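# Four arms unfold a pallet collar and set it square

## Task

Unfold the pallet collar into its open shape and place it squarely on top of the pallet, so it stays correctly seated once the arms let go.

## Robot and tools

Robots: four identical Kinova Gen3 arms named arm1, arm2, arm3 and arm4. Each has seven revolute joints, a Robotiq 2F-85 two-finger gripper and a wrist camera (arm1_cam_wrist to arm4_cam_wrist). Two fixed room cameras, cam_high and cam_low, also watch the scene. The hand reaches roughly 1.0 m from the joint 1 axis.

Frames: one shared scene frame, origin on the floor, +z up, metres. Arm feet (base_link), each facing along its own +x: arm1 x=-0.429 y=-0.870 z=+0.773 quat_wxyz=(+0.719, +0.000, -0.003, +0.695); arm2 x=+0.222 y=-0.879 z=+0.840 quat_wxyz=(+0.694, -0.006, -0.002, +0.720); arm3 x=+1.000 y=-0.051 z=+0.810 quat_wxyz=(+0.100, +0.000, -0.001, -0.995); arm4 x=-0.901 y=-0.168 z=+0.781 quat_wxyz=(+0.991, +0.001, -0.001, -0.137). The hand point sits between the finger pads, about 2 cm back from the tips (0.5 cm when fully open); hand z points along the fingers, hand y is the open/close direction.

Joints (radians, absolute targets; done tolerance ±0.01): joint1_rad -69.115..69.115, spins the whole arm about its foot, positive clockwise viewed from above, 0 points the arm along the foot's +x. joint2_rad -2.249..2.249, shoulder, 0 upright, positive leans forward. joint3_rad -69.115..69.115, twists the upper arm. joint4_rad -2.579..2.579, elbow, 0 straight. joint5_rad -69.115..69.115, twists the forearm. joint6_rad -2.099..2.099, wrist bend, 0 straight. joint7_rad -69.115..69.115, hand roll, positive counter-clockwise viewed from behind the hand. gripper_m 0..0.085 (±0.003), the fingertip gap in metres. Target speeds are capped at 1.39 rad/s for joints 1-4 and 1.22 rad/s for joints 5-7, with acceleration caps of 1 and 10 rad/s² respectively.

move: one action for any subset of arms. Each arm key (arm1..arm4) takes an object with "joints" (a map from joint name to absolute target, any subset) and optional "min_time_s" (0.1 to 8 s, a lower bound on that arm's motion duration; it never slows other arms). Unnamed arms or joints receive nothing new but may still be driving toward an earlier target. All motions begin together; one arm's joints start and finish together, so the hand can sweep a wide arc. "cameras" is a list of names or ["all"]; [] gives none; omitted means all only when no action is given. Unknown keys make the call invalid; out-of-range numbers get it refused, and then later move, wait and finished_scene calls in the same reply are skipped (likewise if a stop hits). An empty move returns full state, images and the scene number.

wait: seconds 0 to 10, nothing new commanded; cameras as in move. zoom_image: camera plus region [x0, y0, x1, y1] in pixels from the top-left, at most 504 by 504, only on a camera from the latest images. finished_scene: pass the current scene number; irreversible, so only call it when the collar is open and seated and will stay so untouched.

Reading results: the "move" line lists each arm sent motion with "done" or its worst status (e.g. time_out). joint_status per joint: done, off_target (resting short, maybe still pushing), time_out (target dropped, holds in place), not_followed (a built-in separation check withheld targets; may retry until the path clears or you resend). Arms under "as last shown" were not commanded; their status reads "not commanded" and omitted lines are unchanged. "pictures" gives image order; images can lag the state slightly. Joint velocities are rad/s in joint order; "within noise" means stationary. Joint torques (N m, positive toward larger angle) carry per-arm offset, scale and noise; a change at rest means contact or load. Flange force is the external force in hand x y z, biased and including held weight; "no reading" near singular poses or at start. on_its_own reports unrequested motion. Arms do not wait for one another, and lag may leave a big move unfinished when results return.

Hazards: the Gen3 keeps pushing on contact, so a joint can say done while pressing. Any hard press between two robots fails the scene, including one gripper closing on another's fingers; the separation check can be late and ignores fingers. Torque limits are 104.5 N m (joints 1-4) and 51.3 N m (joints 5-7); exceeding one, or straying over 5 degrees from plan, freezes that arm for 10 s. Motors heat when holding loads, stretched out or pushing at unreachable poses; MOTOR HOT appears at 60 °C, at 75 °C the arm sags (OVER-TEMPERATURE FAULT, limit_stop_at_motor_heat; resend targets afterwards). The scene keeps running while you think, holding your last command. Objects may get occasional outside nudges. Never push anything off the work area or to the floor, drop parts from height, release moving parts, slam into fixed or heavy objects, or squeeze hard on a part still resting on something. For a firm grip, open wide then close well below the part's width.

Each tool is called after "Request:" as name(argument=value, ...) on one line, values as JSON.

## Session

Request:
move(cameras=["all"])

Scene clock: 0.00 s.
Joint torques (N m): no reading
Motor temperatures (°C): arm1=[34 31 25 30 34 43 43] | arm2=[29 33 26 28 44 34 39] | arm3=[30 34 28 29 37 40 37] | arm4=[33 36 32 29 38 48 36]
Flange force (N): no reading
Joint velocities: within noise
arm1.joint_positions: joint1_rad=-0.342 joint2_rad=-0.481 joint3_rad=-0.026 joint4_rad=+1.497 joint5_rad=-0.037 joint6_rad=+2.010 joint7_rad=+1.884 gripper_m=+0.085
arm1.joint_status: not commanded
arm1.hand: x=-0.4559 y=-0.7656 z=+1.2880 quat_wxyz=(-0.036, +0.897, -0.438, -0.047) (m; scene frame)
arm2.joint_positions: joint1_rad=+0.197 joint2_rad=-0.376 joint3_rad=-0.125 joint4_rad=+1.522 joint5_rad=-0.025 joint6_rad=+2.011 joint7_rad=+0.983 gripper_m=+0.085
arm2.joint_status: not commanded
arm2.hand: x=+0.2304 y=-0.7509 z=+1.3333 quat_wxyz=(-0.009, +0.456, -0.889, +0.019) (m; scene frame)
arm3.joint_positions: joint1_rad=-0.276 joint2_rad=-0.493 joint3_rad=-0.120 joint4_rad=+1.477 joint5_rad=-0.047 joint6_rad=+1.993 joint7_rad=+1.686 gripper_m=+0.085
arm3.joint_status: not commanded
arm3.hand: x=+0.9067 y=-0.1135 z=+1.3315 quat_wxyz=(-0.012, -0.932, -0.353, +0.080) (m; scene frame)
arm4.joint_positions: joint1_rad=-0.494 joint2_rad=-0.456 joint3_rad=-0.072 joint4_rad=+1.604 joint5_rad=-0.054 joint6_rad=+1.993 joint7_rad=+1.096 gripper_m=+0.085
arm4.joint_status: not commanded
arm4.hand: x=-0.8035 y=-0.1435 z=+1.2612 quat_wxyz=(+0.003, -0.085, -0.996, -0.009) (m; scene frame)
pictures: arm1_cam_wrist, arm2_cam_wrist, arm3_cam_wrist, arm4_cam_wrist, cam_high, cam_low
Images, in order (width x height): arm1_cam_wrist 896x504, arm2_cam_wrist 896x504, arm3_cam_wrist 896x504, arm4_cam_wrist 896x504, cam_high 896x504, cam_low 896x504.

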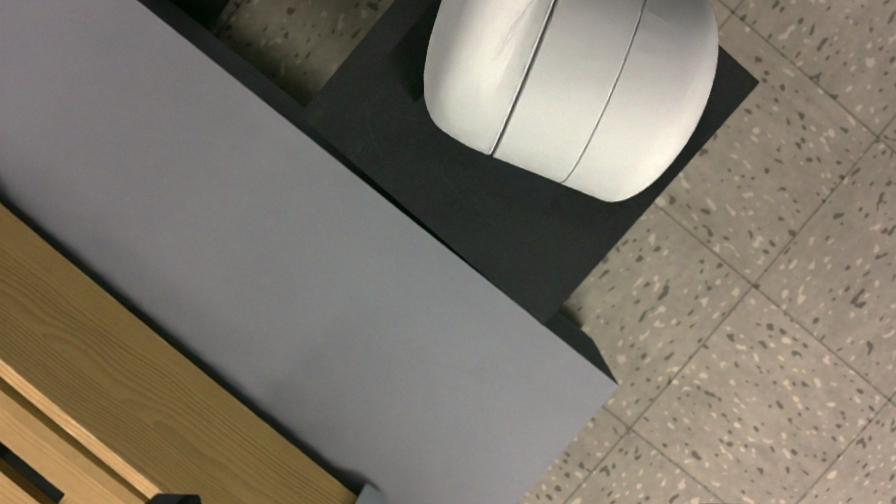

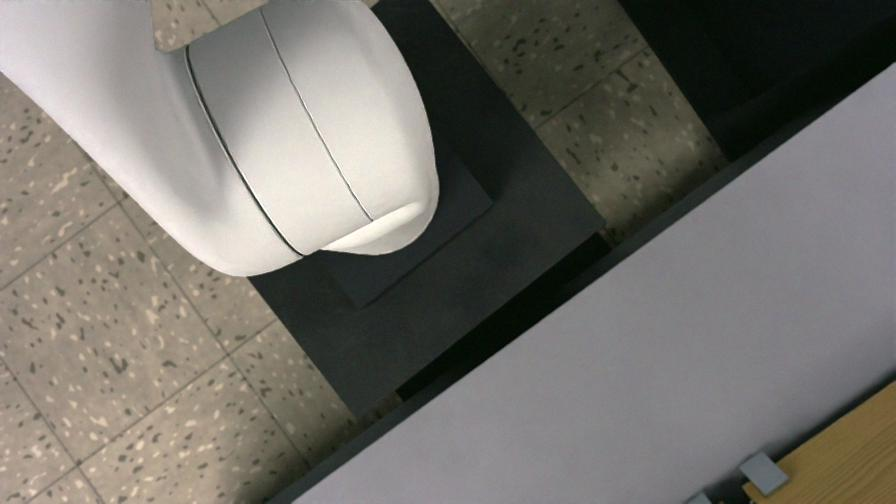

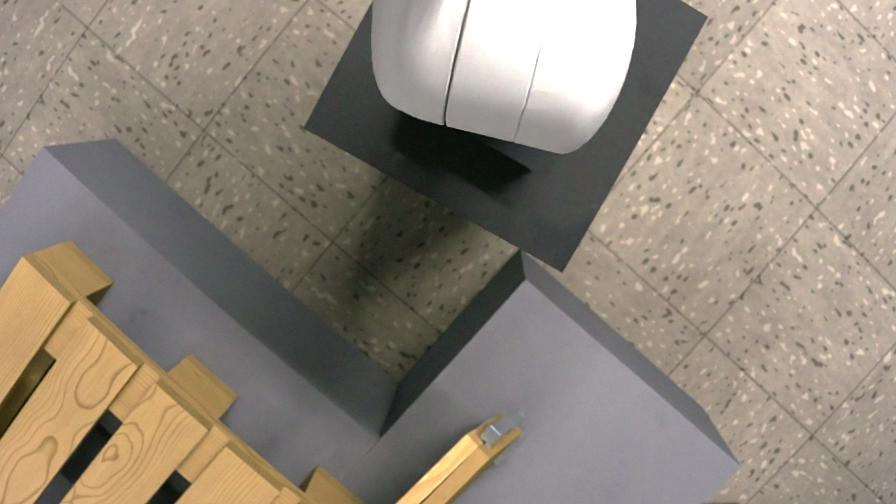

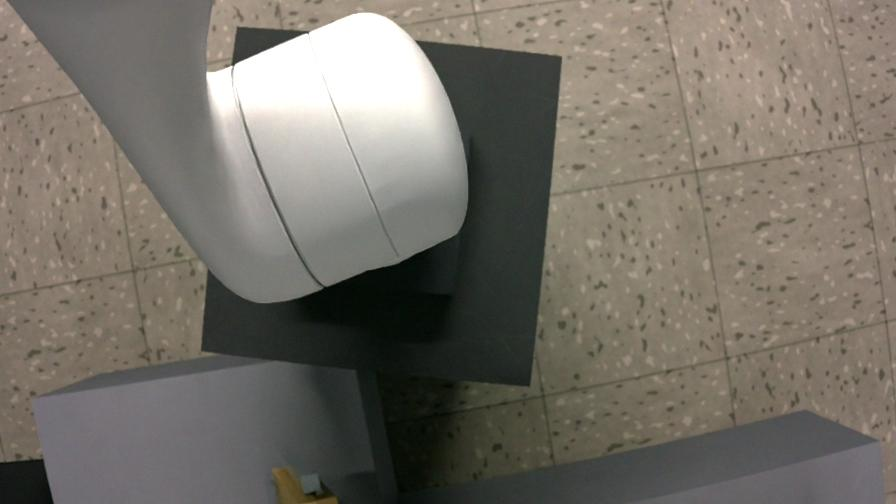

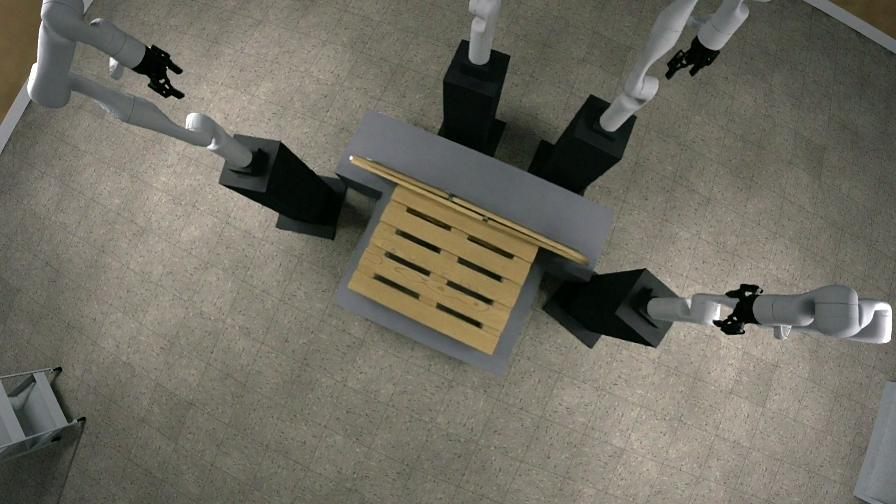

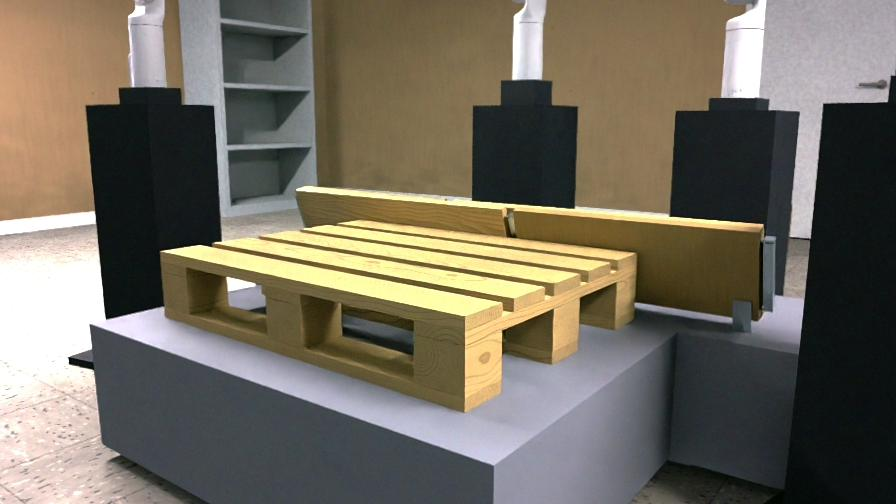

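Request:
zoom_image(camera="cam_high", region=[340, 140, 480, 230])

Request:
zoom_image(camera="cam_high", region=[460, 190, 600, 280])

Request:
zoom_image(camera="cam_low", region=[480, 180, 800, 360])

Scaled by 3.600 from the camera's 896x504 image, which has a finer 1280x720 frame.

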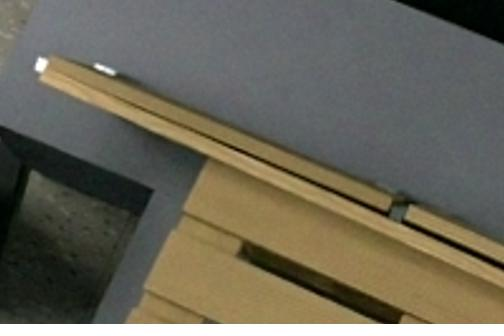

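Scaled by 3.600 from the camera's 896x504 image, which has a finer 1280x720 frame.

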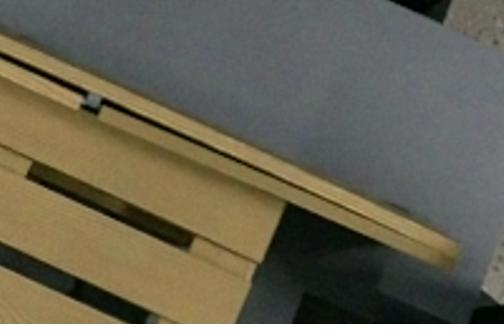

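Scaled by 1.575 from the camera's 896x504 image, which has a finer 1280x720 frame.

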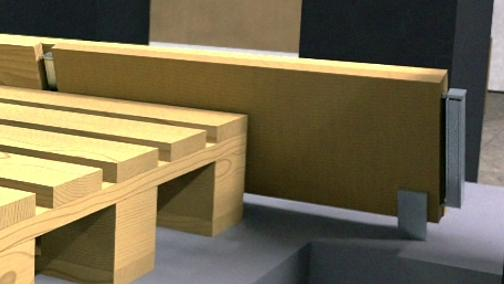

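Request:
move(arm1={"joints": {"joint1_rad": 0.45199, "joint2_rad": 0.99442, "joint3_rad": 0, "joint4_rad": 0.82261, "joint5_rad": 0, "joint6_rad": 1.32456, "joint7_rad": 0.48593, "gripper_m": 0.045}, "min_time_s": 3}, arm2={"joints": {"joint1_rad": -0.11233, "joint2_rad": 0.88291, "joint3_rad": 0, "joint4_rad": 1.3032, "joint5_rad": 0, "joint6_rad": 0.95548, "joint7_rad": 2.99249, "gripper_m": 0.045}, "min_time_s": 3}, arm3={"joints": {"joint1_rad": -0.23105, "joint2_rad": 1.06162, "joint3_rad": 0, "joint4_rad": 0.96861, "joint5_rad": 0, "joint6_rad": 1.11136, "joint7_rad": 1.13939, "gripper_m": 0.045}, "min_time_s": 3}, arm4={"joints": {"joint1_rad": -0.07255, "joint2_rad": 0.78395, "joint3_rad": 0, "joint4_rad": 1.48997, "joint5_rad": 0, "joint6_rad": 0.86767, "joint7_rad": 1.77296, "gripper_m": 0.045}, "min_time_s": 3}, cameras=["arm1_cam_wrist", "arm2_cam_wrist", "arm3_cam_wrist", "arm4_cam_wrist"])

Scene clock: 50.80 s.
Joint torques (N m): arm1=[0.19 -27 0.95 -10.05 -0.16 -0.19 0.25] | arm2=[-0.09 -22.12 0.09 -5.08 -0.13 -0.33 -0.4] | arm3=[0.39 -23.74 0.95 -8.33 0.08 -0.11 -0.18] | arm4=[-0.02 -21.76 2.36 -7.16 -0.07 0.12 -0.13]
Motor temperatures (°C): arm1=[33 31 25 30 34 43 43] | arm2=[29 32 26 28 44 34 39] | arm3=[30 33 28 30 37 39 37] | arm4=[33 35 32 30 38 48 36]
Flange force (N): arm1=[2.5 -3.2 2.9] | arm2=[0.2 -9.2 -3.7] | arm3=[5.9 -2.1 -2.5] | arm4=[0.6 -0.3 1.4]
move: arm1 done; arm2 done; arm3 done; arm4 done
Joint velocities: within noise
arm1.joint_positions: joint1_rad=+0.452 joint2_rad=+0.994 joint3_rad=+0.000 joint4_rad=+0.823 joint5_rad=+0.000 joint6_rad=+1.325 joint7_rad=+0.486 gripper_m=+0.045
arm1.joint_status: all done
arm1.hand: x=-0.1002 y=-0.3008 z=+0.9031 quat_wxyz=(-0.002, +0.000, -1.000, -0.002) (m; scene frame)
arm2.joint_positions: joint1_rad=-0.112 joint2_rad=+0.883 joint3_rad=+0.000 joint4_rad=+1.303 joint5_rad=+0.000 joint6_rad=+0.955 joint7_rad=+2.993 gripper_m=+0.045
arm2.joint_status: all done
arm2.hand: x=+0.1601 y=-0.3000 z=+0.8951 quat_wxyz=(+0.003, +1.000, +0.000, +0.006) (m; scene frame)
arm3.joint_positions: joint1_rad=-0.231 joint2_rad=+1.062 joint3_rad=+0.000 joint4_rad=+0.969 joint5_rad=+0.000 joint6_rad=+1.111 joint7_rad=+1.139 gripper_m=+0.045
arm3.joint_status: all done
arm3.hand: x=+0.4001 y=-0.2993 z=+0.8492 quat_wxyz=(-0.001, -1.000, +0.000, +0.000) (m; scene frame)
arm4.joint_positions: joint1_rad=-0.073 joint2_rad=+0.784 joint3_rad=+0.000 joint4_rad=+1.490 joint5_rad=+0.000 joint6_rad=+0.868 joint7_rad=+1.773 gripper_m=+0.045
arm4.joint_status: all done
arm4.hand: x=-0.3798 y=-0.3003 z=+0.8495 quat_wxyz=(-0.001, +0.000, -1.000, -0.001) (m; scene frame)
pictures: arm1_cam_wrist, arm2_cam_wrist, arm3_cam_wrist, arm4_cam_wrist
Images, in order (width x height): arm1_cam_wrist 896x504, arm2_cam_wrist 896x504, arm3_cam_wrist 896x504, arm4_cam_wrist 896x504.

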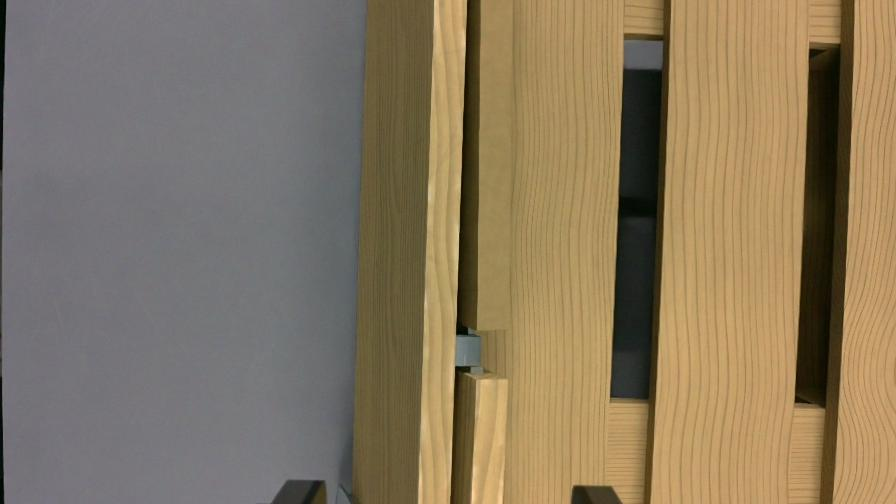

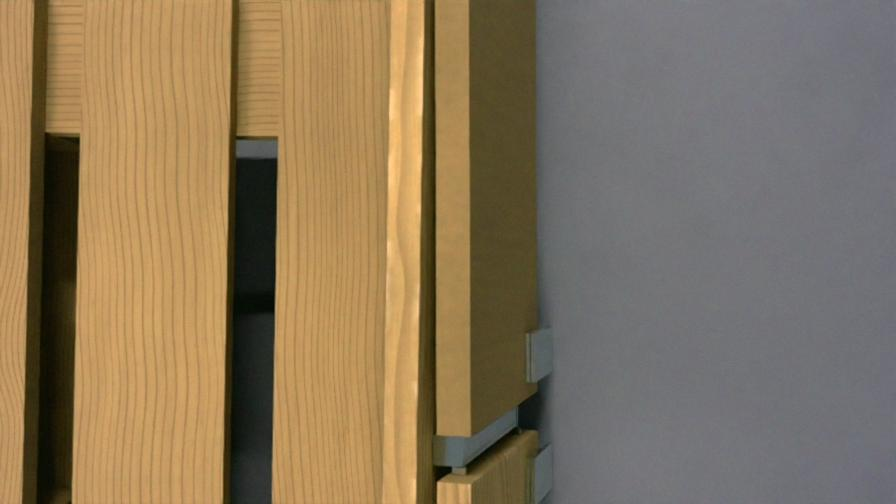

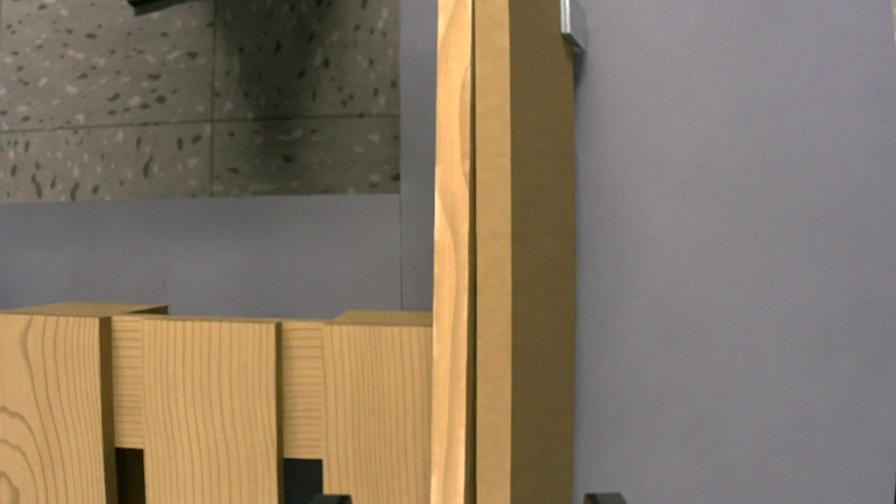

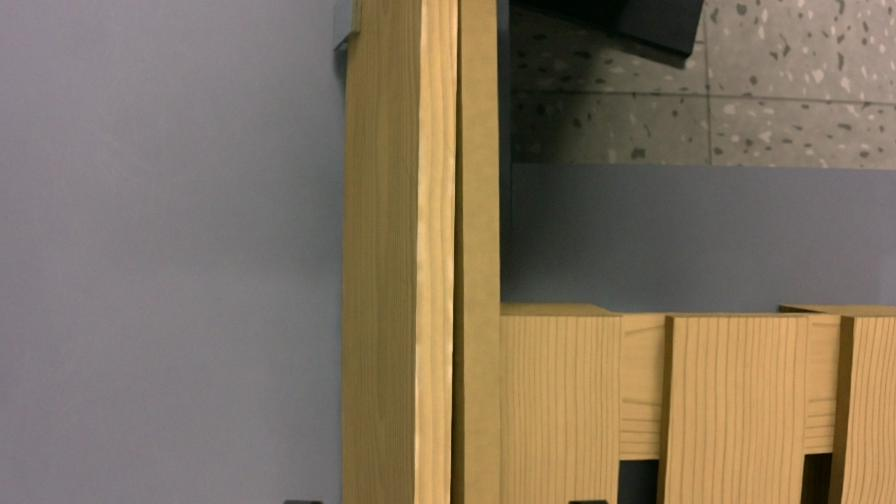

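Request:
zoom_image(camera="arm1_cam_wrist", region=[340, 0, 592, 252])

Request:
zoom_image(camera="arm1_cam_wrist", region=[340, 252, 592, 504])

Request:
zoom_image(camera="arm2_cam_wrist", region=[350, 0, 602, 252])

Request:
zoom_image(camera="arm2_cam_wrist", region=[350, 252, 602, 504])

Scaled by 2.000 from the camera's 896x504 image, which has a finer 1280x720 frame.

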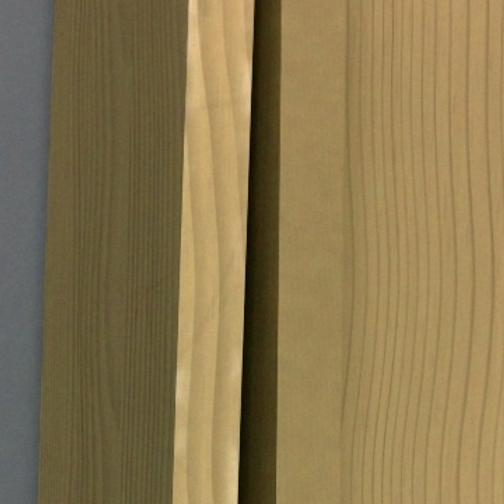

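Scaled by 2.000 from the camera's 896x504 image, which has a finer 1280x720 frame.

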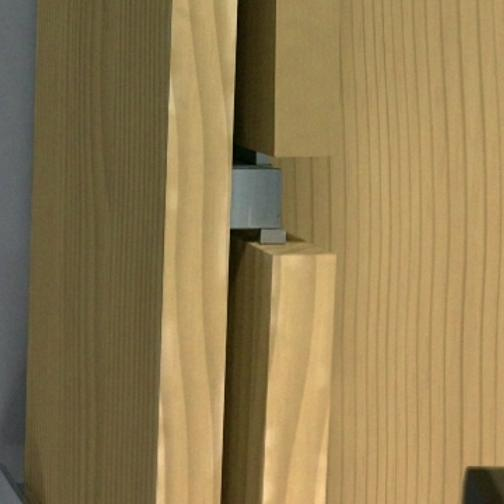

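Scaled by 2.000 from the camera's 896x504 image, which has a finer 1280x720 frame.

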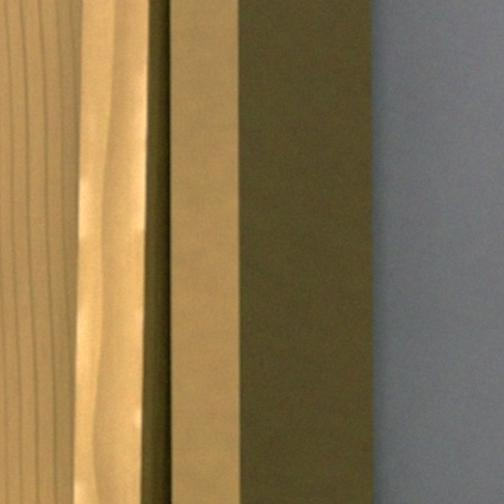

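Scaled by 2.000 from the camera's 896x504 image, which has a finer 1280x720 frame.

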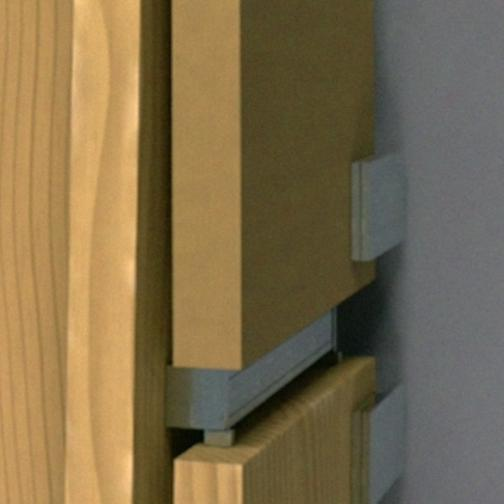

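Request:
move(arm1={"joints": {"joint1_rad": 0.40394, "joint2_rad": 1.33649, "joint4_rad": 1.03194, "joint6_rad": 0.77316, "joint7_rad": 0.40647}, "min_time_s": 2}, cameras=["arm1_cam_wrist"])

Request:
zoom_image(camera="arm1_cam_wrist", region=[300, 130, 600, 350])

Scene clock: 70.80 s.
Joint torques (N m): arm1=[0.15 -27.16 1.05 -7.34 -0.17 -0.19 0.31] | arm2=[-0.12 -22.13 0.15 -5.09 -0.11 -0.3 -0.42] | arm3=[0.34 -23.7 0.93 -8.27 0.07 -0.14 -0.19] | arm4=[-0.05 -21.78 2.42 -7.2 -0.08 0.07 -0.13]
Motor temperatures (°C): arm1=[33 31 25 30 34 43 43] | arm2=[29 33 26 29 44 34 39] | arm3=[30 34 28 30 37 39 37] | arm4=[33 36 32 30 38 48 36]
Flange force (N): arm1=[1.6 -2.3 1.2] | arm2=[0.3 -9.2 -3.6] | arm3=[5.6 -2.0 -2.6] | arm4=[0.6 -0.3 1.3]
move: arm1 done
Joint velocities: within noise
arm1.joint_positions: joint1_rad=+0.404 joint2_rad=+1.336 joint3_rad=+0.000 joint4_rad=+1.032 joint5_rad=+0.000 joint6_rad=+0.773 joint7_rad=+0.406 gripper_m=+0.045
arm1.joint_status: all done
arm1.hand: x=-0.1388 y=-0.3107 z=+0.6229 quat_wxyz=(-0.002, -0.016, -1.000, -0.002) (m; scene frame)
arm2, arm3, arm4: as last shown
arm3.hand: x=+0.4001 y=-0.2993 z=+0.8491 quat_wxyz=(-0.001, -1.000, +0.000, +0.000) (m; scene frame)
pictures: arm1_cam_wrist
Images, in order (width x height): arm1_cam_wrist 896x504.

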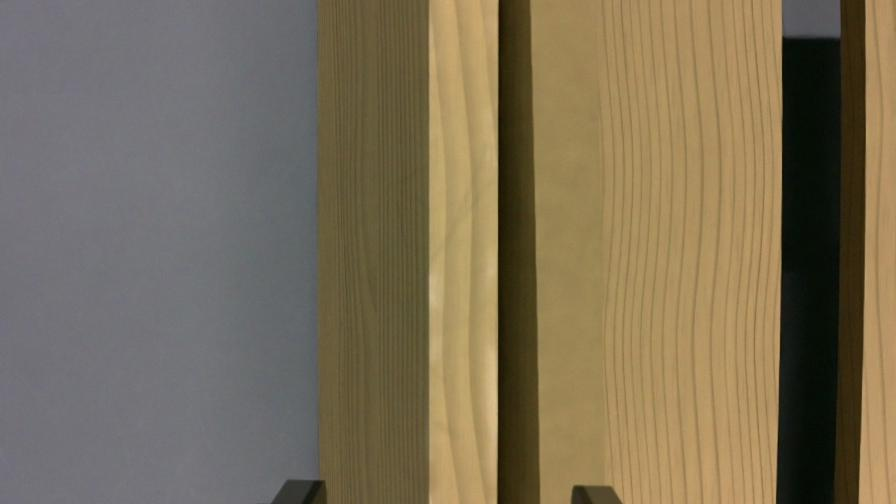

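Scaled by 1.680 from the camera's 896x504 image, which has a finer 1280x720 frame.

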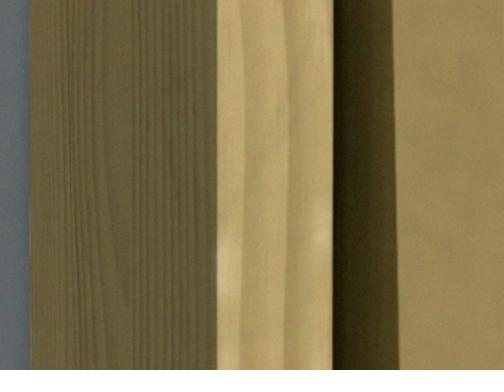

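Request:
zoom_image(camera="arm1_cam_wrist", region=[240, 404, 660, 504])

Scaled by 1.200 from the camera's 896x504 image, which has a finer 1280x720 frame.

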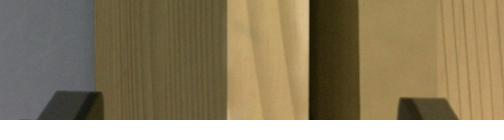

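Request:
move(arm1={"joints": {"joint7_rad": 3.54806}}, cameras=["arm1_cam_wrist"])

Request:
zoom_image(camera="arm1_cam_wrist", region=[300, 350, 600, 504])

Scene clock: 80.67 s.
Joint torques (N m): arm1=[0.2 -27.27 1.19 -7.52 -0.07 -0.22 0.31] | arm2=[-0.2 -22.1 0.23 -4.97 -0.16 -0.24 -0.37] | arm3=[0.34 -23.68 0.97 -8.34 0.07 -0.16 -0.17] | arm4=[-0.04 -21.74 2.41 -7.18 -0.06 0.09 -0.12]
Motor temperatures (°C): arm1=[33 32 25 30 34 43 43] | arm2=[29 33 26 29 44 34 39] | arm3=[30 34 28 30 37 39 37] | arm4=[33 36 32 30 38 48 36]
Flange force (N): arm1=[-2.0 2.8 1.2] | arm2=[0.4 -9.5 -3.6] | arm3=[5.9 -2.1 -2.6] | arm4=[0.6 -0.3 1.3]
move: arm1 done
Joint velocities: within noise
arm1.joint_positions: joint1_rad=+0.404 joint2_rad=+1.337 joint3_rad=+0.000 joint4_rad=+1.032 joint5_rad=+0.000 joint6_rad=+0.773 joint7_rad=+3.548 gripper_m=+0.045
arm1.joint_status: all done
arm1.hand: x=-0.1388 y=-0.3107 z=+0.6229 quat_wxyz=(-0.002, +1.000, -0.016, +0.002) (m; scene frame)
arm2, arm3, arm4: as last shown
pictures: arm1_cam_wrist
Images, in order (width x height): arm1_cam_wrist 896x504.

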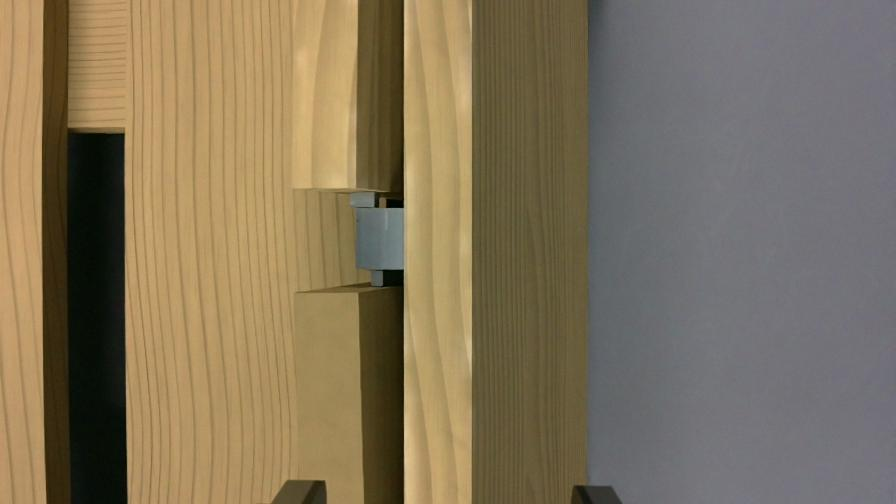

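Scaled by 1.680 from the camera's 896x504 image, which has a finer 1280x720 frame.

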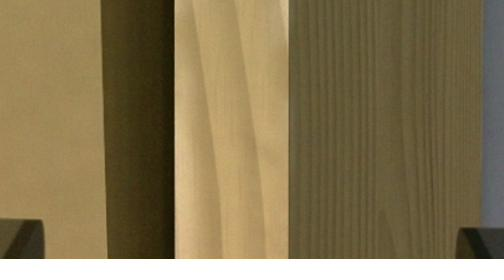

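Request:
move(arm1={"joints": {"joint1_rad": 0.40167, "joint2_rad": 1.44113, "joint4_rad": 0.94907, "joint6_rad": 0.75139, "joint7_rad": 3.54527, "gripper_m": 0.0235}, "min_time_s": 1.2}, cameras=["arm1_cam_wrist"])

Request:
zoom_image(camera="arm1_cam_wrist", region=[250, 350, 650, 504])

Scene clock: 86.23 s.
Joint torques (N m): arm1=[0.21 -27.48 1.15 -7.3 -0.08 -0.17 0.26] | arm2=[-0.13 -22.19 0.08 -5.04 -0.12 -0.25 -0.37] | arm3=[0.38 -23.71 1 -8.29 0.08 -0.12 -0.19] | arm4=[-0.06 -21.76 2.42 -7.17 -0.04 0.08 -0.13]
Motor temperatures (°C): arm1=[33 32 25 30 34 43 43] | arm2=[29 33 26 29 44 34 39] | arm3=[30 34 28 30 37 39 37] | arm4=[33 36 32 30 38 48 36]
Flange force (N): arm1=[-2.0 3.0 0.9] | arm2=[0.2 -9.4 -3.5] | arm3=[5.7 -2.0 -2.6] | arm4=[0.5 -0.4 1.3]
move: arm1 done
Joint velocities: within noise
arm1.joint_positions: joint1_rad=+0.402 joint2_rad=+1.441 joint3_rad=+0.000 joint4_rad=+0.949 joint5_rad=+0.000 joint6_rad=+0.751 joint7_rad=+3.545 gripper_m=+0.023
arm1.joint_status: all done
arm1.hand: x=-0.1386 y=-0.3071 z=+0.5749 quat_wxyz=(-0.002, +1.000, -0.016, +0.002) (m; scene frame)
arm2, arm3, arm4: as last shown
pictures: arm1_cam_wrist
Images, in order (width x height): arm1_cam_wrist 896x504.

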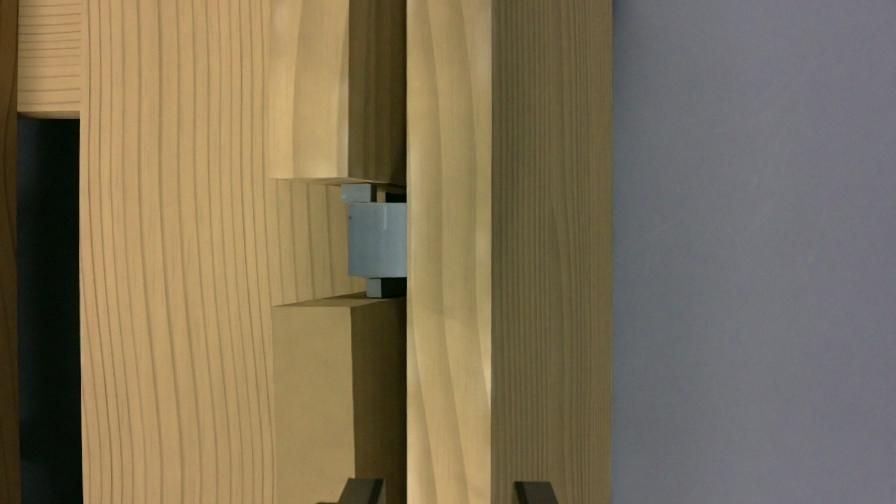

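Scaled by 1.260 from the camera's 896x504 image, which has a finer 1280x720 frame.

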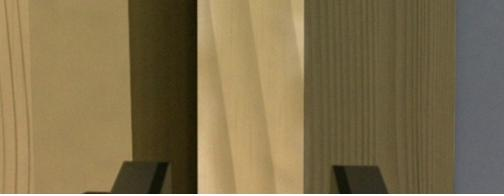

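Request:
move(arm1={"joints": {"joint2_rad": 1.53172, "joint4_rad": 0.87243, "joint6_rad": 0.73744}, "min_time_s": 1.2}, cameras=["arm1_cam_wrist"])

Request:
zoom_image(camera="arm1_cam_wrist", region=[250, 350, 650, 504])

Scene clock: 89.37 s.
Joint torques (N m): arm1=[0.07 -27.5 1.01 -7.37 -0.14 -0.31 0.3] | arm2=[-0.19 -22.16 0.13 -5.03 -0.12 -0.31 -0.39] | arm3=[0.38 -23.72 1.01 -8.33 0.11 -0.13 -0.18] | arm4=[-0.04 -21.77 2.4 -7.15 -0.05 0.09 -0.14]
Motor temperatures (°C): arm1=[33 32 25 30 34 43 43] | arm2=[29 33 26 29 44 34 39] | arm3=[30 34 28 30 37 39 37] | arm4=[33 36 32 30 38 48 36]
Flange force (N): arm1=[-2.1 3.7 0.1] | arm2=[0.4 -9.5 -3.7] | arm3=[5.9 -2.1 -2.5] | arm4=[0.4 -0.4 1.3]
move: arm1 done
Joint velocities: within noise
arm1.joint_positions: joint1_rad=+0.402 joint2_rad=+1.532 joint3_rad=+0.000 joint4_rad=+0.872 joint5_rad=+0.000 joint6_rad=+0.737 joint7_rad=+3.545 gripper_m=+0.023
arm1.joint_status: all done
arm1.hand: x=-0.1384 y=-0.3070 z=+0.5340 quat_wxyz=(-0.002, +1.000, -0.016, +0.002) (m; scene frame)
arm2, arm3, arm4: as last shown
pictures: arm1_cam_wrist
Images, in order (width x height): arm1_cam_wrist 896x504.

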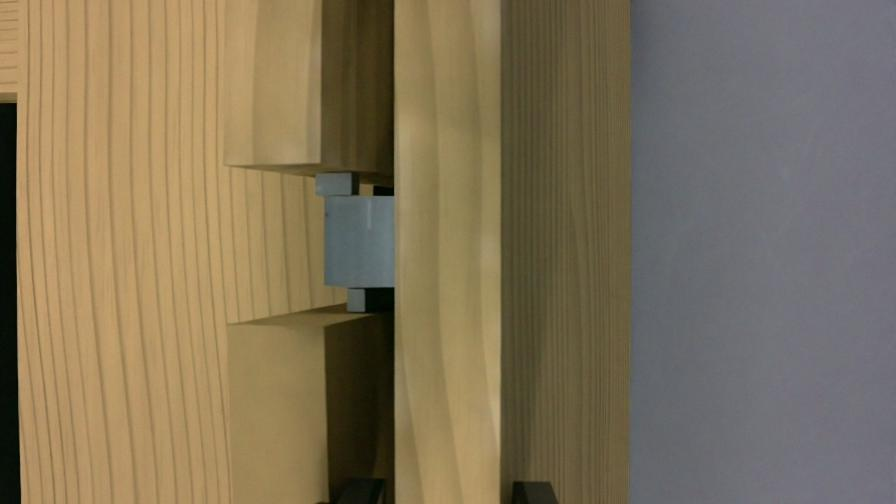

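Scaled by 1.260 from the camera's 896x504 image, which has a finer 1280x720 frame.

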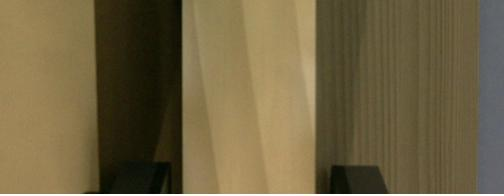

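Request:
move(arm1={"joints": {"gripper_m": 0.005}}, cameras=["arm1_cam_wrist"])

Scene clock: 95.47 s.
Joint torques (N m): arm1=[-0.67 -25.15 0.37 -8.61 -0.44 -2.08 0.16] | arm2=[-0.15 -22.07 0.15 -5.03 -0.11 -0.3 -0.39] | arm3=[0.31 -23.69 0.96 -8.36 0.11 -0.15 -0.16] | arm4=[-0.07 -21.78 2.43 -7.16 -0.07 0.09 -0.14]
Motor temperatures (°C): arm1=[33 32 25 30 34 43 43] | arm2=[29 33 26 29 44 34 39] | arm3=[30 34 28 30 37 39 37] | arm4=[33 36 32 30 38 48 36]
Flange force (N): arm1=[-3.1 9.1 -8.2] | arm2=[0.3 -9.3 -3.8] | arm3=[6.1 -2.2 -2.6] | arm4=[0.5 -0.4 1.3]
move: arm1 off_target
Joint velocities: within noise
arm1.joint_positions: joint1_rad=+0.402 joint2_rad=+1.532 joint3_rad=+0.000 joint4_rad=+0.872 joint5_rad=+0.000 joint6_rad=+0.737 joint7_rad=+3.545 gripper_m=+0.017
arm1.joint_status: gripper_m off_target (ended at +0.017, target +0.005)
arm1.hand: x=-0.1384 y=-0.3070 z=+0.5339 quat_wxyz=(-0.002, +1.000, -0.016, +0.002) (m; scene frame)
arm2, arm3, arm4: as last shown
pictures: arm1_cam_wrist
Images, in order (width x height): arm1_cam_wrist 896x504.

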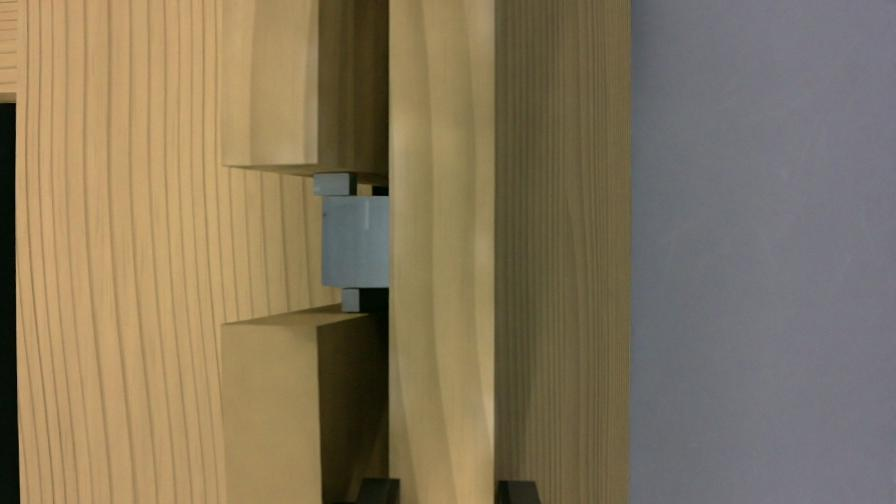

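Request:
move(arm1={"joints": {"joint1_rad": 0.42029, "joint2_rad": 1.49069, "joint4_rad": 0.99911, "joint6_rad": 0.65179, "joint7_rad": 3.56389}, "min_time_s": 1.0}, cameras=[])

Request:
move(arm1={"joints": {"joint1_rad": 0.44032, "joint2_rad": 1.45697, "joint4_rad": 1.11097, "joint6_rad": 0.57365, "joint7_rad": 3.58392}, "min_time_s": 1.0}, cameras=["arm2_cam_wrist", "arm3_cam_wrist", "arm4_cam_wrist"])

Scene clock: 102.83 s.
Joint torques (N m): arm1=[6.17 -14.19 6.5 -2.5 1.75 0.05 0.16] | arm2=[-0.14 -22.13 0.15 -5.02 -0.09 -0.25 -0.39] | arm3=[0.34 -23.77 0.93 -8.35 0.08 -0.12 -0.2] | arm4=[-0.03 -21.73 2.39 -7.12 -0.07 0.1 -0.14]
Motor temperatures (°C): arm1=[33 32 25 30 34 43 43] | arm2=[29 33 26 29 44 34 39] | arm3=[30 34 28 30 37 39 37] | arm4=[33 36 31 30 38 48 36]
Flange force (N): arm1=[-10.8 -1.1 -19.7] | arm2=[0.3 -9.4 -3.6] | arm3=[5.9 -2.2 -2.4] | arm4=[0.4 -0.4 1.3]
move: arm1 done
Joint velocities: within noise
arm1.joint_positions: joint1_rad=+0.420 joint2_rad=+1.491 joint3_rad=+0.000 joint4_rad=+0.999 joint5_rad=+0.000 joint6_rad=+0.652 joint7_rad=+3.564 gripper_m=+0.017
arm1.joint_status: all done
arm1.hand: x=-0.1375 y=-0.3320 z=+0.5339 quat_wxyz=(-0.002, +1.000, -0.016, +0.002) (m; scene frame)
arm2, arm3, arm4: as last shown
pictures: none
No camera images: "cameras" was empty.

Scene clock: 104.17 s.
Joint torques (N m): arm1=[9.7 -12.47 10.45 -1.39 2.68 0.49 0.14] | arm2=[-0.11 -22.21 0.14 -5.14 -0.06 -0.3 -0.44] | arm3=[0.36 -23.73 0.99 -8.34 0.08 -0.14 -0.19] | arm4=[-0.03 -21.75 2.43 -7.16 -0.07 0.08 -0.13]
Motor temperatures (°C): arm1=[33 32 25 30 34 43 43] | arm2=[29 33 26 29 44 34 39] | arm3=[30 35 28 30 37 39 37] | arm4=[33 36 31 30 38 48 36]
Flange force (N): arm1=[-15.9 -5.1 -21.1] | arm2=[0.3 -9.1 -3.5] | arm3=[5.9 -2.1 -2.5] | arm4=[0.5 -0.3 1.3]
move: arm1 done
Joint velocities: within noise
arm1.joint_positions: joint1_rad=+0.440 joint2_rad=+1.457 joint3_rad=+0.000 joint4_rad=+1.111 joint5_rad=+0.000 joint6_rad=+0.574 joint7_rad=+3.584 gripper_m=+0.017
arm1.joint_status: all done
arm1.hand: x=-0.1366 y=-0.3570 z=+0.5338 quat_wxyz=(-0.002, +1.000, -0.016, +0.002) (m; scene frame)
arm2, arm3, arm4: as last shown
pictures: arm2_cam_wrist, arm3_cam_wrist, arm4_cam_wrist
Images, in order (width x height): arm2_cam_wrist 896x504, arm3_cam_wrist 896x504, arm4_cam_wrist 896x504.

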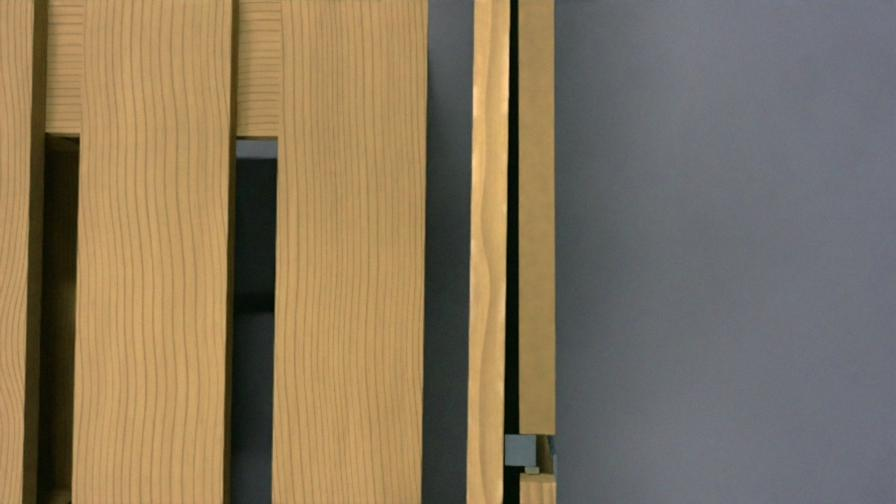

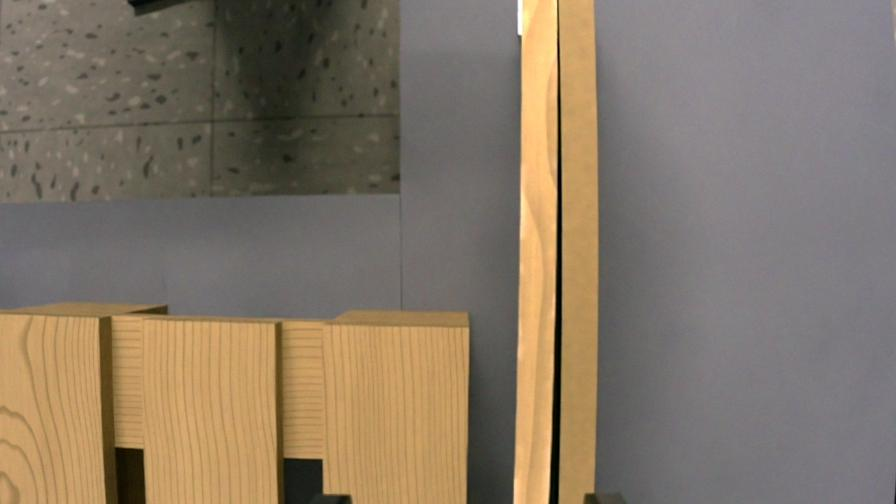

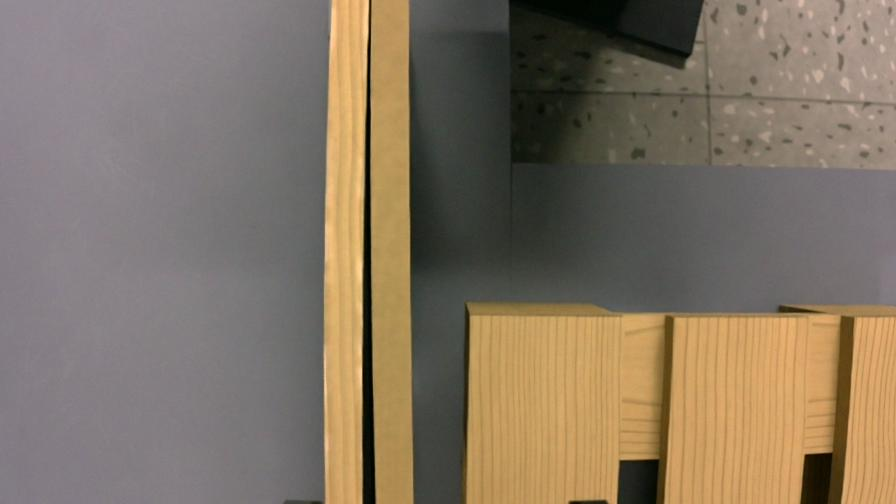

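Request:
zoom_image(camera="arm2_cam_wrist", region=[420, 340, 620, 504])

Request:
move(cameras=["arm1_cam_wrist"])

Scaled by 2.520 from the camera's 896x504 image, which has a finer 1280x720 frame.

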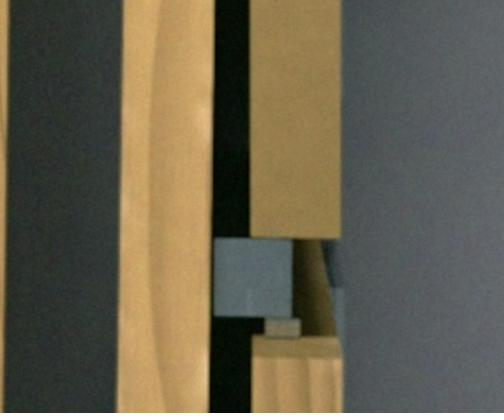

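Scene clock: 111.30 s.
Joint torques (N m): arm1=[9.73 -12.46 10.47 -1.35 2.68 0.47 0.16] | arm2=[-0.11 -22.19 0.19 -5.03 -0.11 -0.31 -0.38] | arm3=[0.31 -23.72 0.93 -8.37 0.11 -0.15 -0.2] | arm4=[-0.04 -21.78 2.41 -7.19 -0.07 0.08 -0.13]
Motor temperatures (°C): arm1=[34 32 25 30 34 43 43] | arm2=[29 33 26 29 44 34 39] | arm3=[30 35 28 30 37 39 37] | arm4=[33 36 31 30 38 48 36]
Flange force (N): arm1=[-15.9 -5.3 -21.1] | arm2=[0.2 -9.5 -3.6] | arm3=[6.0 -2.2 -2.5] | arm4=[0.6 -0.3 1.3]
Joint velocities: within noise
arm1.joint_positions: joint1_rad=+0.440 joint2_rad=+1.457 joint3_rad=+0.000 joint4_rad=+1.111 joint5_rad=+0.000 joint6_rad=+0.574 joint7_rad=+3.584 gripper_m=+0.017
arm1.joint_status: all done
arm1.hand: x=-0.1366 y=-0.3570 z=+0.5338 quat_wxyz=(-0.002, +1.000, -0.016, +0.002) (m; scene frame)
arm2.joint_positions: joint1_rad=-0.112 joint2_rad=+0.883 joint3_rad=+0.000 joint4_rad=+1.303 joint5_rad=+0.000 joint6_rad=+0.955 joint7_rad=+2.993 gripper_m=+0.045
arm2.joint_status: not commanded
arm2.hand: x=+0.1601 y=-0.3000 z=+0.8951 quat_wxyz=(+0.003, +1.000, +0.000, +0.006) (m; scene frame)
arm3.joint_positions: joint1_rad=-0.231 joint2_rad=+1.062 joint3_rad=+0.000 joint4_rad=+0.969 joint5_rad=+0.000 joint6_rad=+1.111 joint7_rad=+1.139 gripper_m=+0.045
arm3.joint_status: not commanded
arm3.hand: x=+0.4001 y=-0.2993 z=+0.8491 quat_wxyz=(-0.001, -1.000, +0.000, +0.000) (m; scene frame)
arm4.joint_positions: joint1_rad=-0.073 joint2_rad=+0.784 joint3_rad=+0.000 joint4_rad=+1.490 joint5_rad=+0.000 joint6_rad=+0.868 joint7_rad=+1.773 gripper_m=+0.045
arm4.joint_status: not commanded
arm4.hand: x=-0.3798 y=-0.3003 z=+0.8495 quat_wxyz=(-0.001, +0.000, -1.000, -0.001) (m; scene frame)
pictures: arm1_cam_wrist
Images, in order (width x height): arm1_cam_wrist 896x504.

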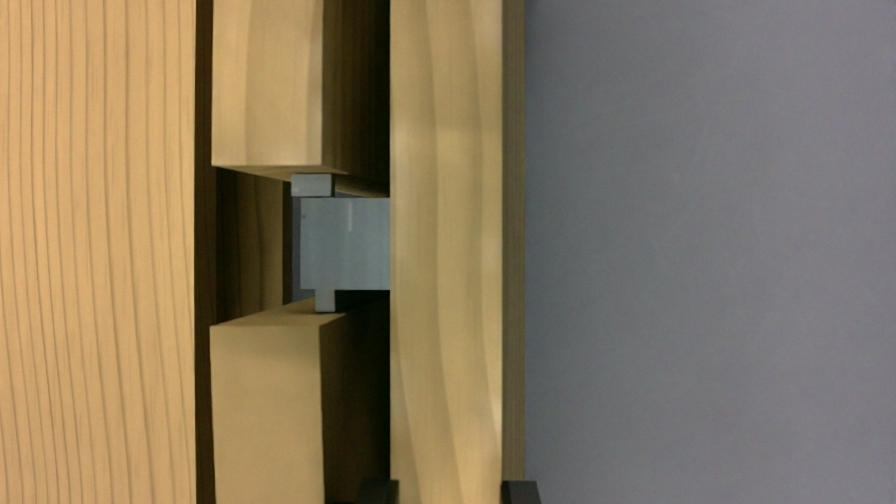

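Request:
zoom_image(camera="arm1_cam_wrist", region=[180, 0, 560, 504])

Scaled by 1.000.

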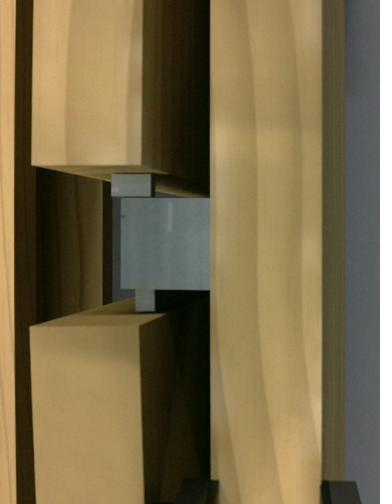

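Request:
move(arm1={"joints": {"joint1_rad": 0.45226, "joint2_rad": 1.43274, "joint4_rad": 1.18311, "joint6_rad": 0.52574, "joint7_rad": 3.59586}, "min_time_s": 1.0}, arm2={"joints": {"joint1_rad": -0.32074, "joint2_rad": 1.36883, "joint4_rad": 1.29189, "joint6_rad": 0.48087, "joint7_rad": 2.75266, "gripper_m": 0.03}, "min_time_s": 2.0}, cameras=["arm1_cam_wrist", "arm2_cam_wrist"])

Scene clock: 131.17 s.
Joint torques (N m): arm1=[2.25 -25.14 3.51 -2.76 0.57 2.12 0.24] | arm2=[-0.19 -22.96 0.18 -1.8 -0.21 -0.25 -0.46] | arm3=[0.35 -23.74 0.98 -8.3 0.08 -0.17 -0.16] | arm4=[0 -21.77 2.4 -7.17 -0.07 0.05 -0.12]
Motor temperatures (°C): arm1=[34 32 25 30 34 43 43] | arm2=[29 34 26 29 44 34 39] | arm3=[30 35 28 30 37 39 37] | arm4=[33 36 31 30 38 48 36]
Flange force (N): arm1=[-2.7 -3.4 5.5] | arm2=[-1.9 -9.7 0.9] | arm3=[5.6 -1.9 -2.6] | arm4=[0.4 -0.3 1.3]
move: arm1 done; arm2 done
Joint velocities: within noise
arm1.joint_positions: joint1_rad=+0.452 joint2_rad=+1.433 joint3_rad=+0.000 joint4_rad=+1.183 joint5_rad=+0.000 joint6_rad=+0.526 joint7_rad=+3.596 gripper_m=+0.017
arm1.joint_status: all done
arm1.hand: x=-0.1372 y=-0.3730 z=+0.5360 quat_wxyz=(-0.002, +1.000, -0.016, +0.002) (m; scene frame)
arm2.joint_positions: joint1_rad=-0.321 joint2_rad=+1.369 joint3_rad=+0.000 joint4_rad=+1.292 joint5_rad=+0.000 joint6_rad=+0.481 joint7_rad=+2.753 gripper_m=+0.030
arm2.joint_status: all done
arm2.hand: x=+0.0534 y=-0.3493 z=+0.6141 quat_wxyz=(+0.002, +1.000, -0.016, +0.006) (m; scene frame)
arm3, arm4: as last shown
pictures: arm1_cam_wrist, arm2_cam_wrist
Images, in order (width x height): arm1_cam_wrist 896x504, arm2_cam_wrist 896x504.

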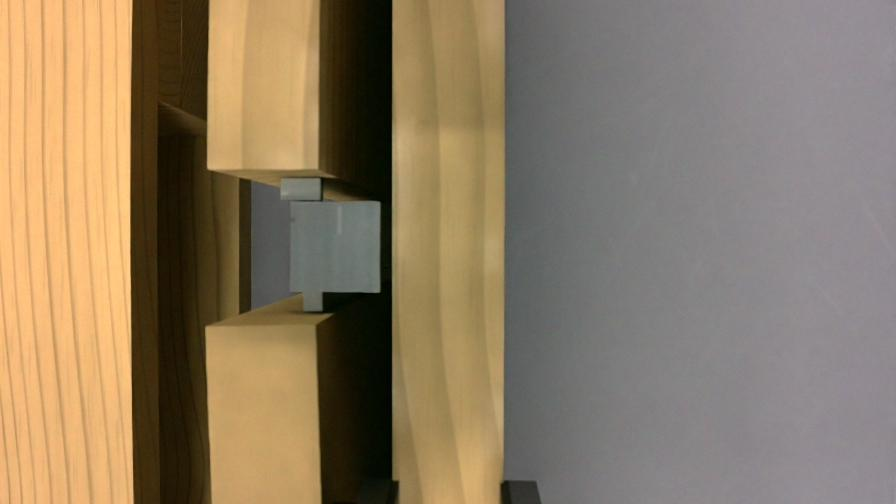

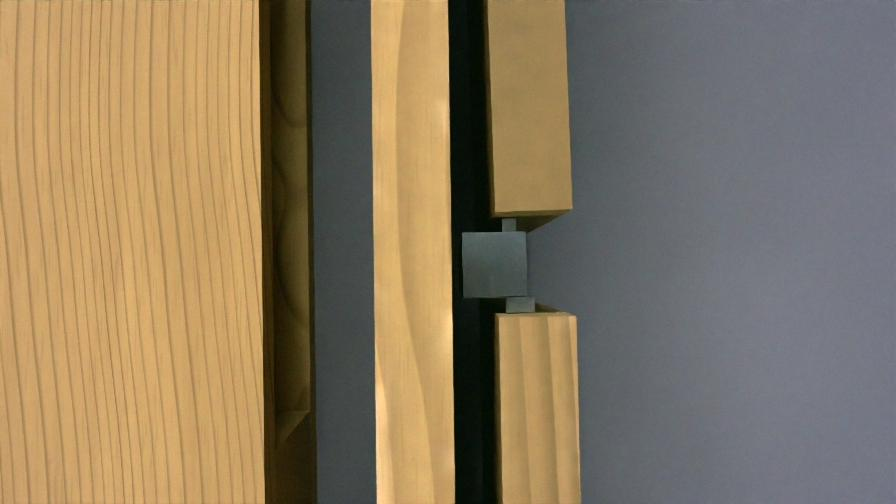

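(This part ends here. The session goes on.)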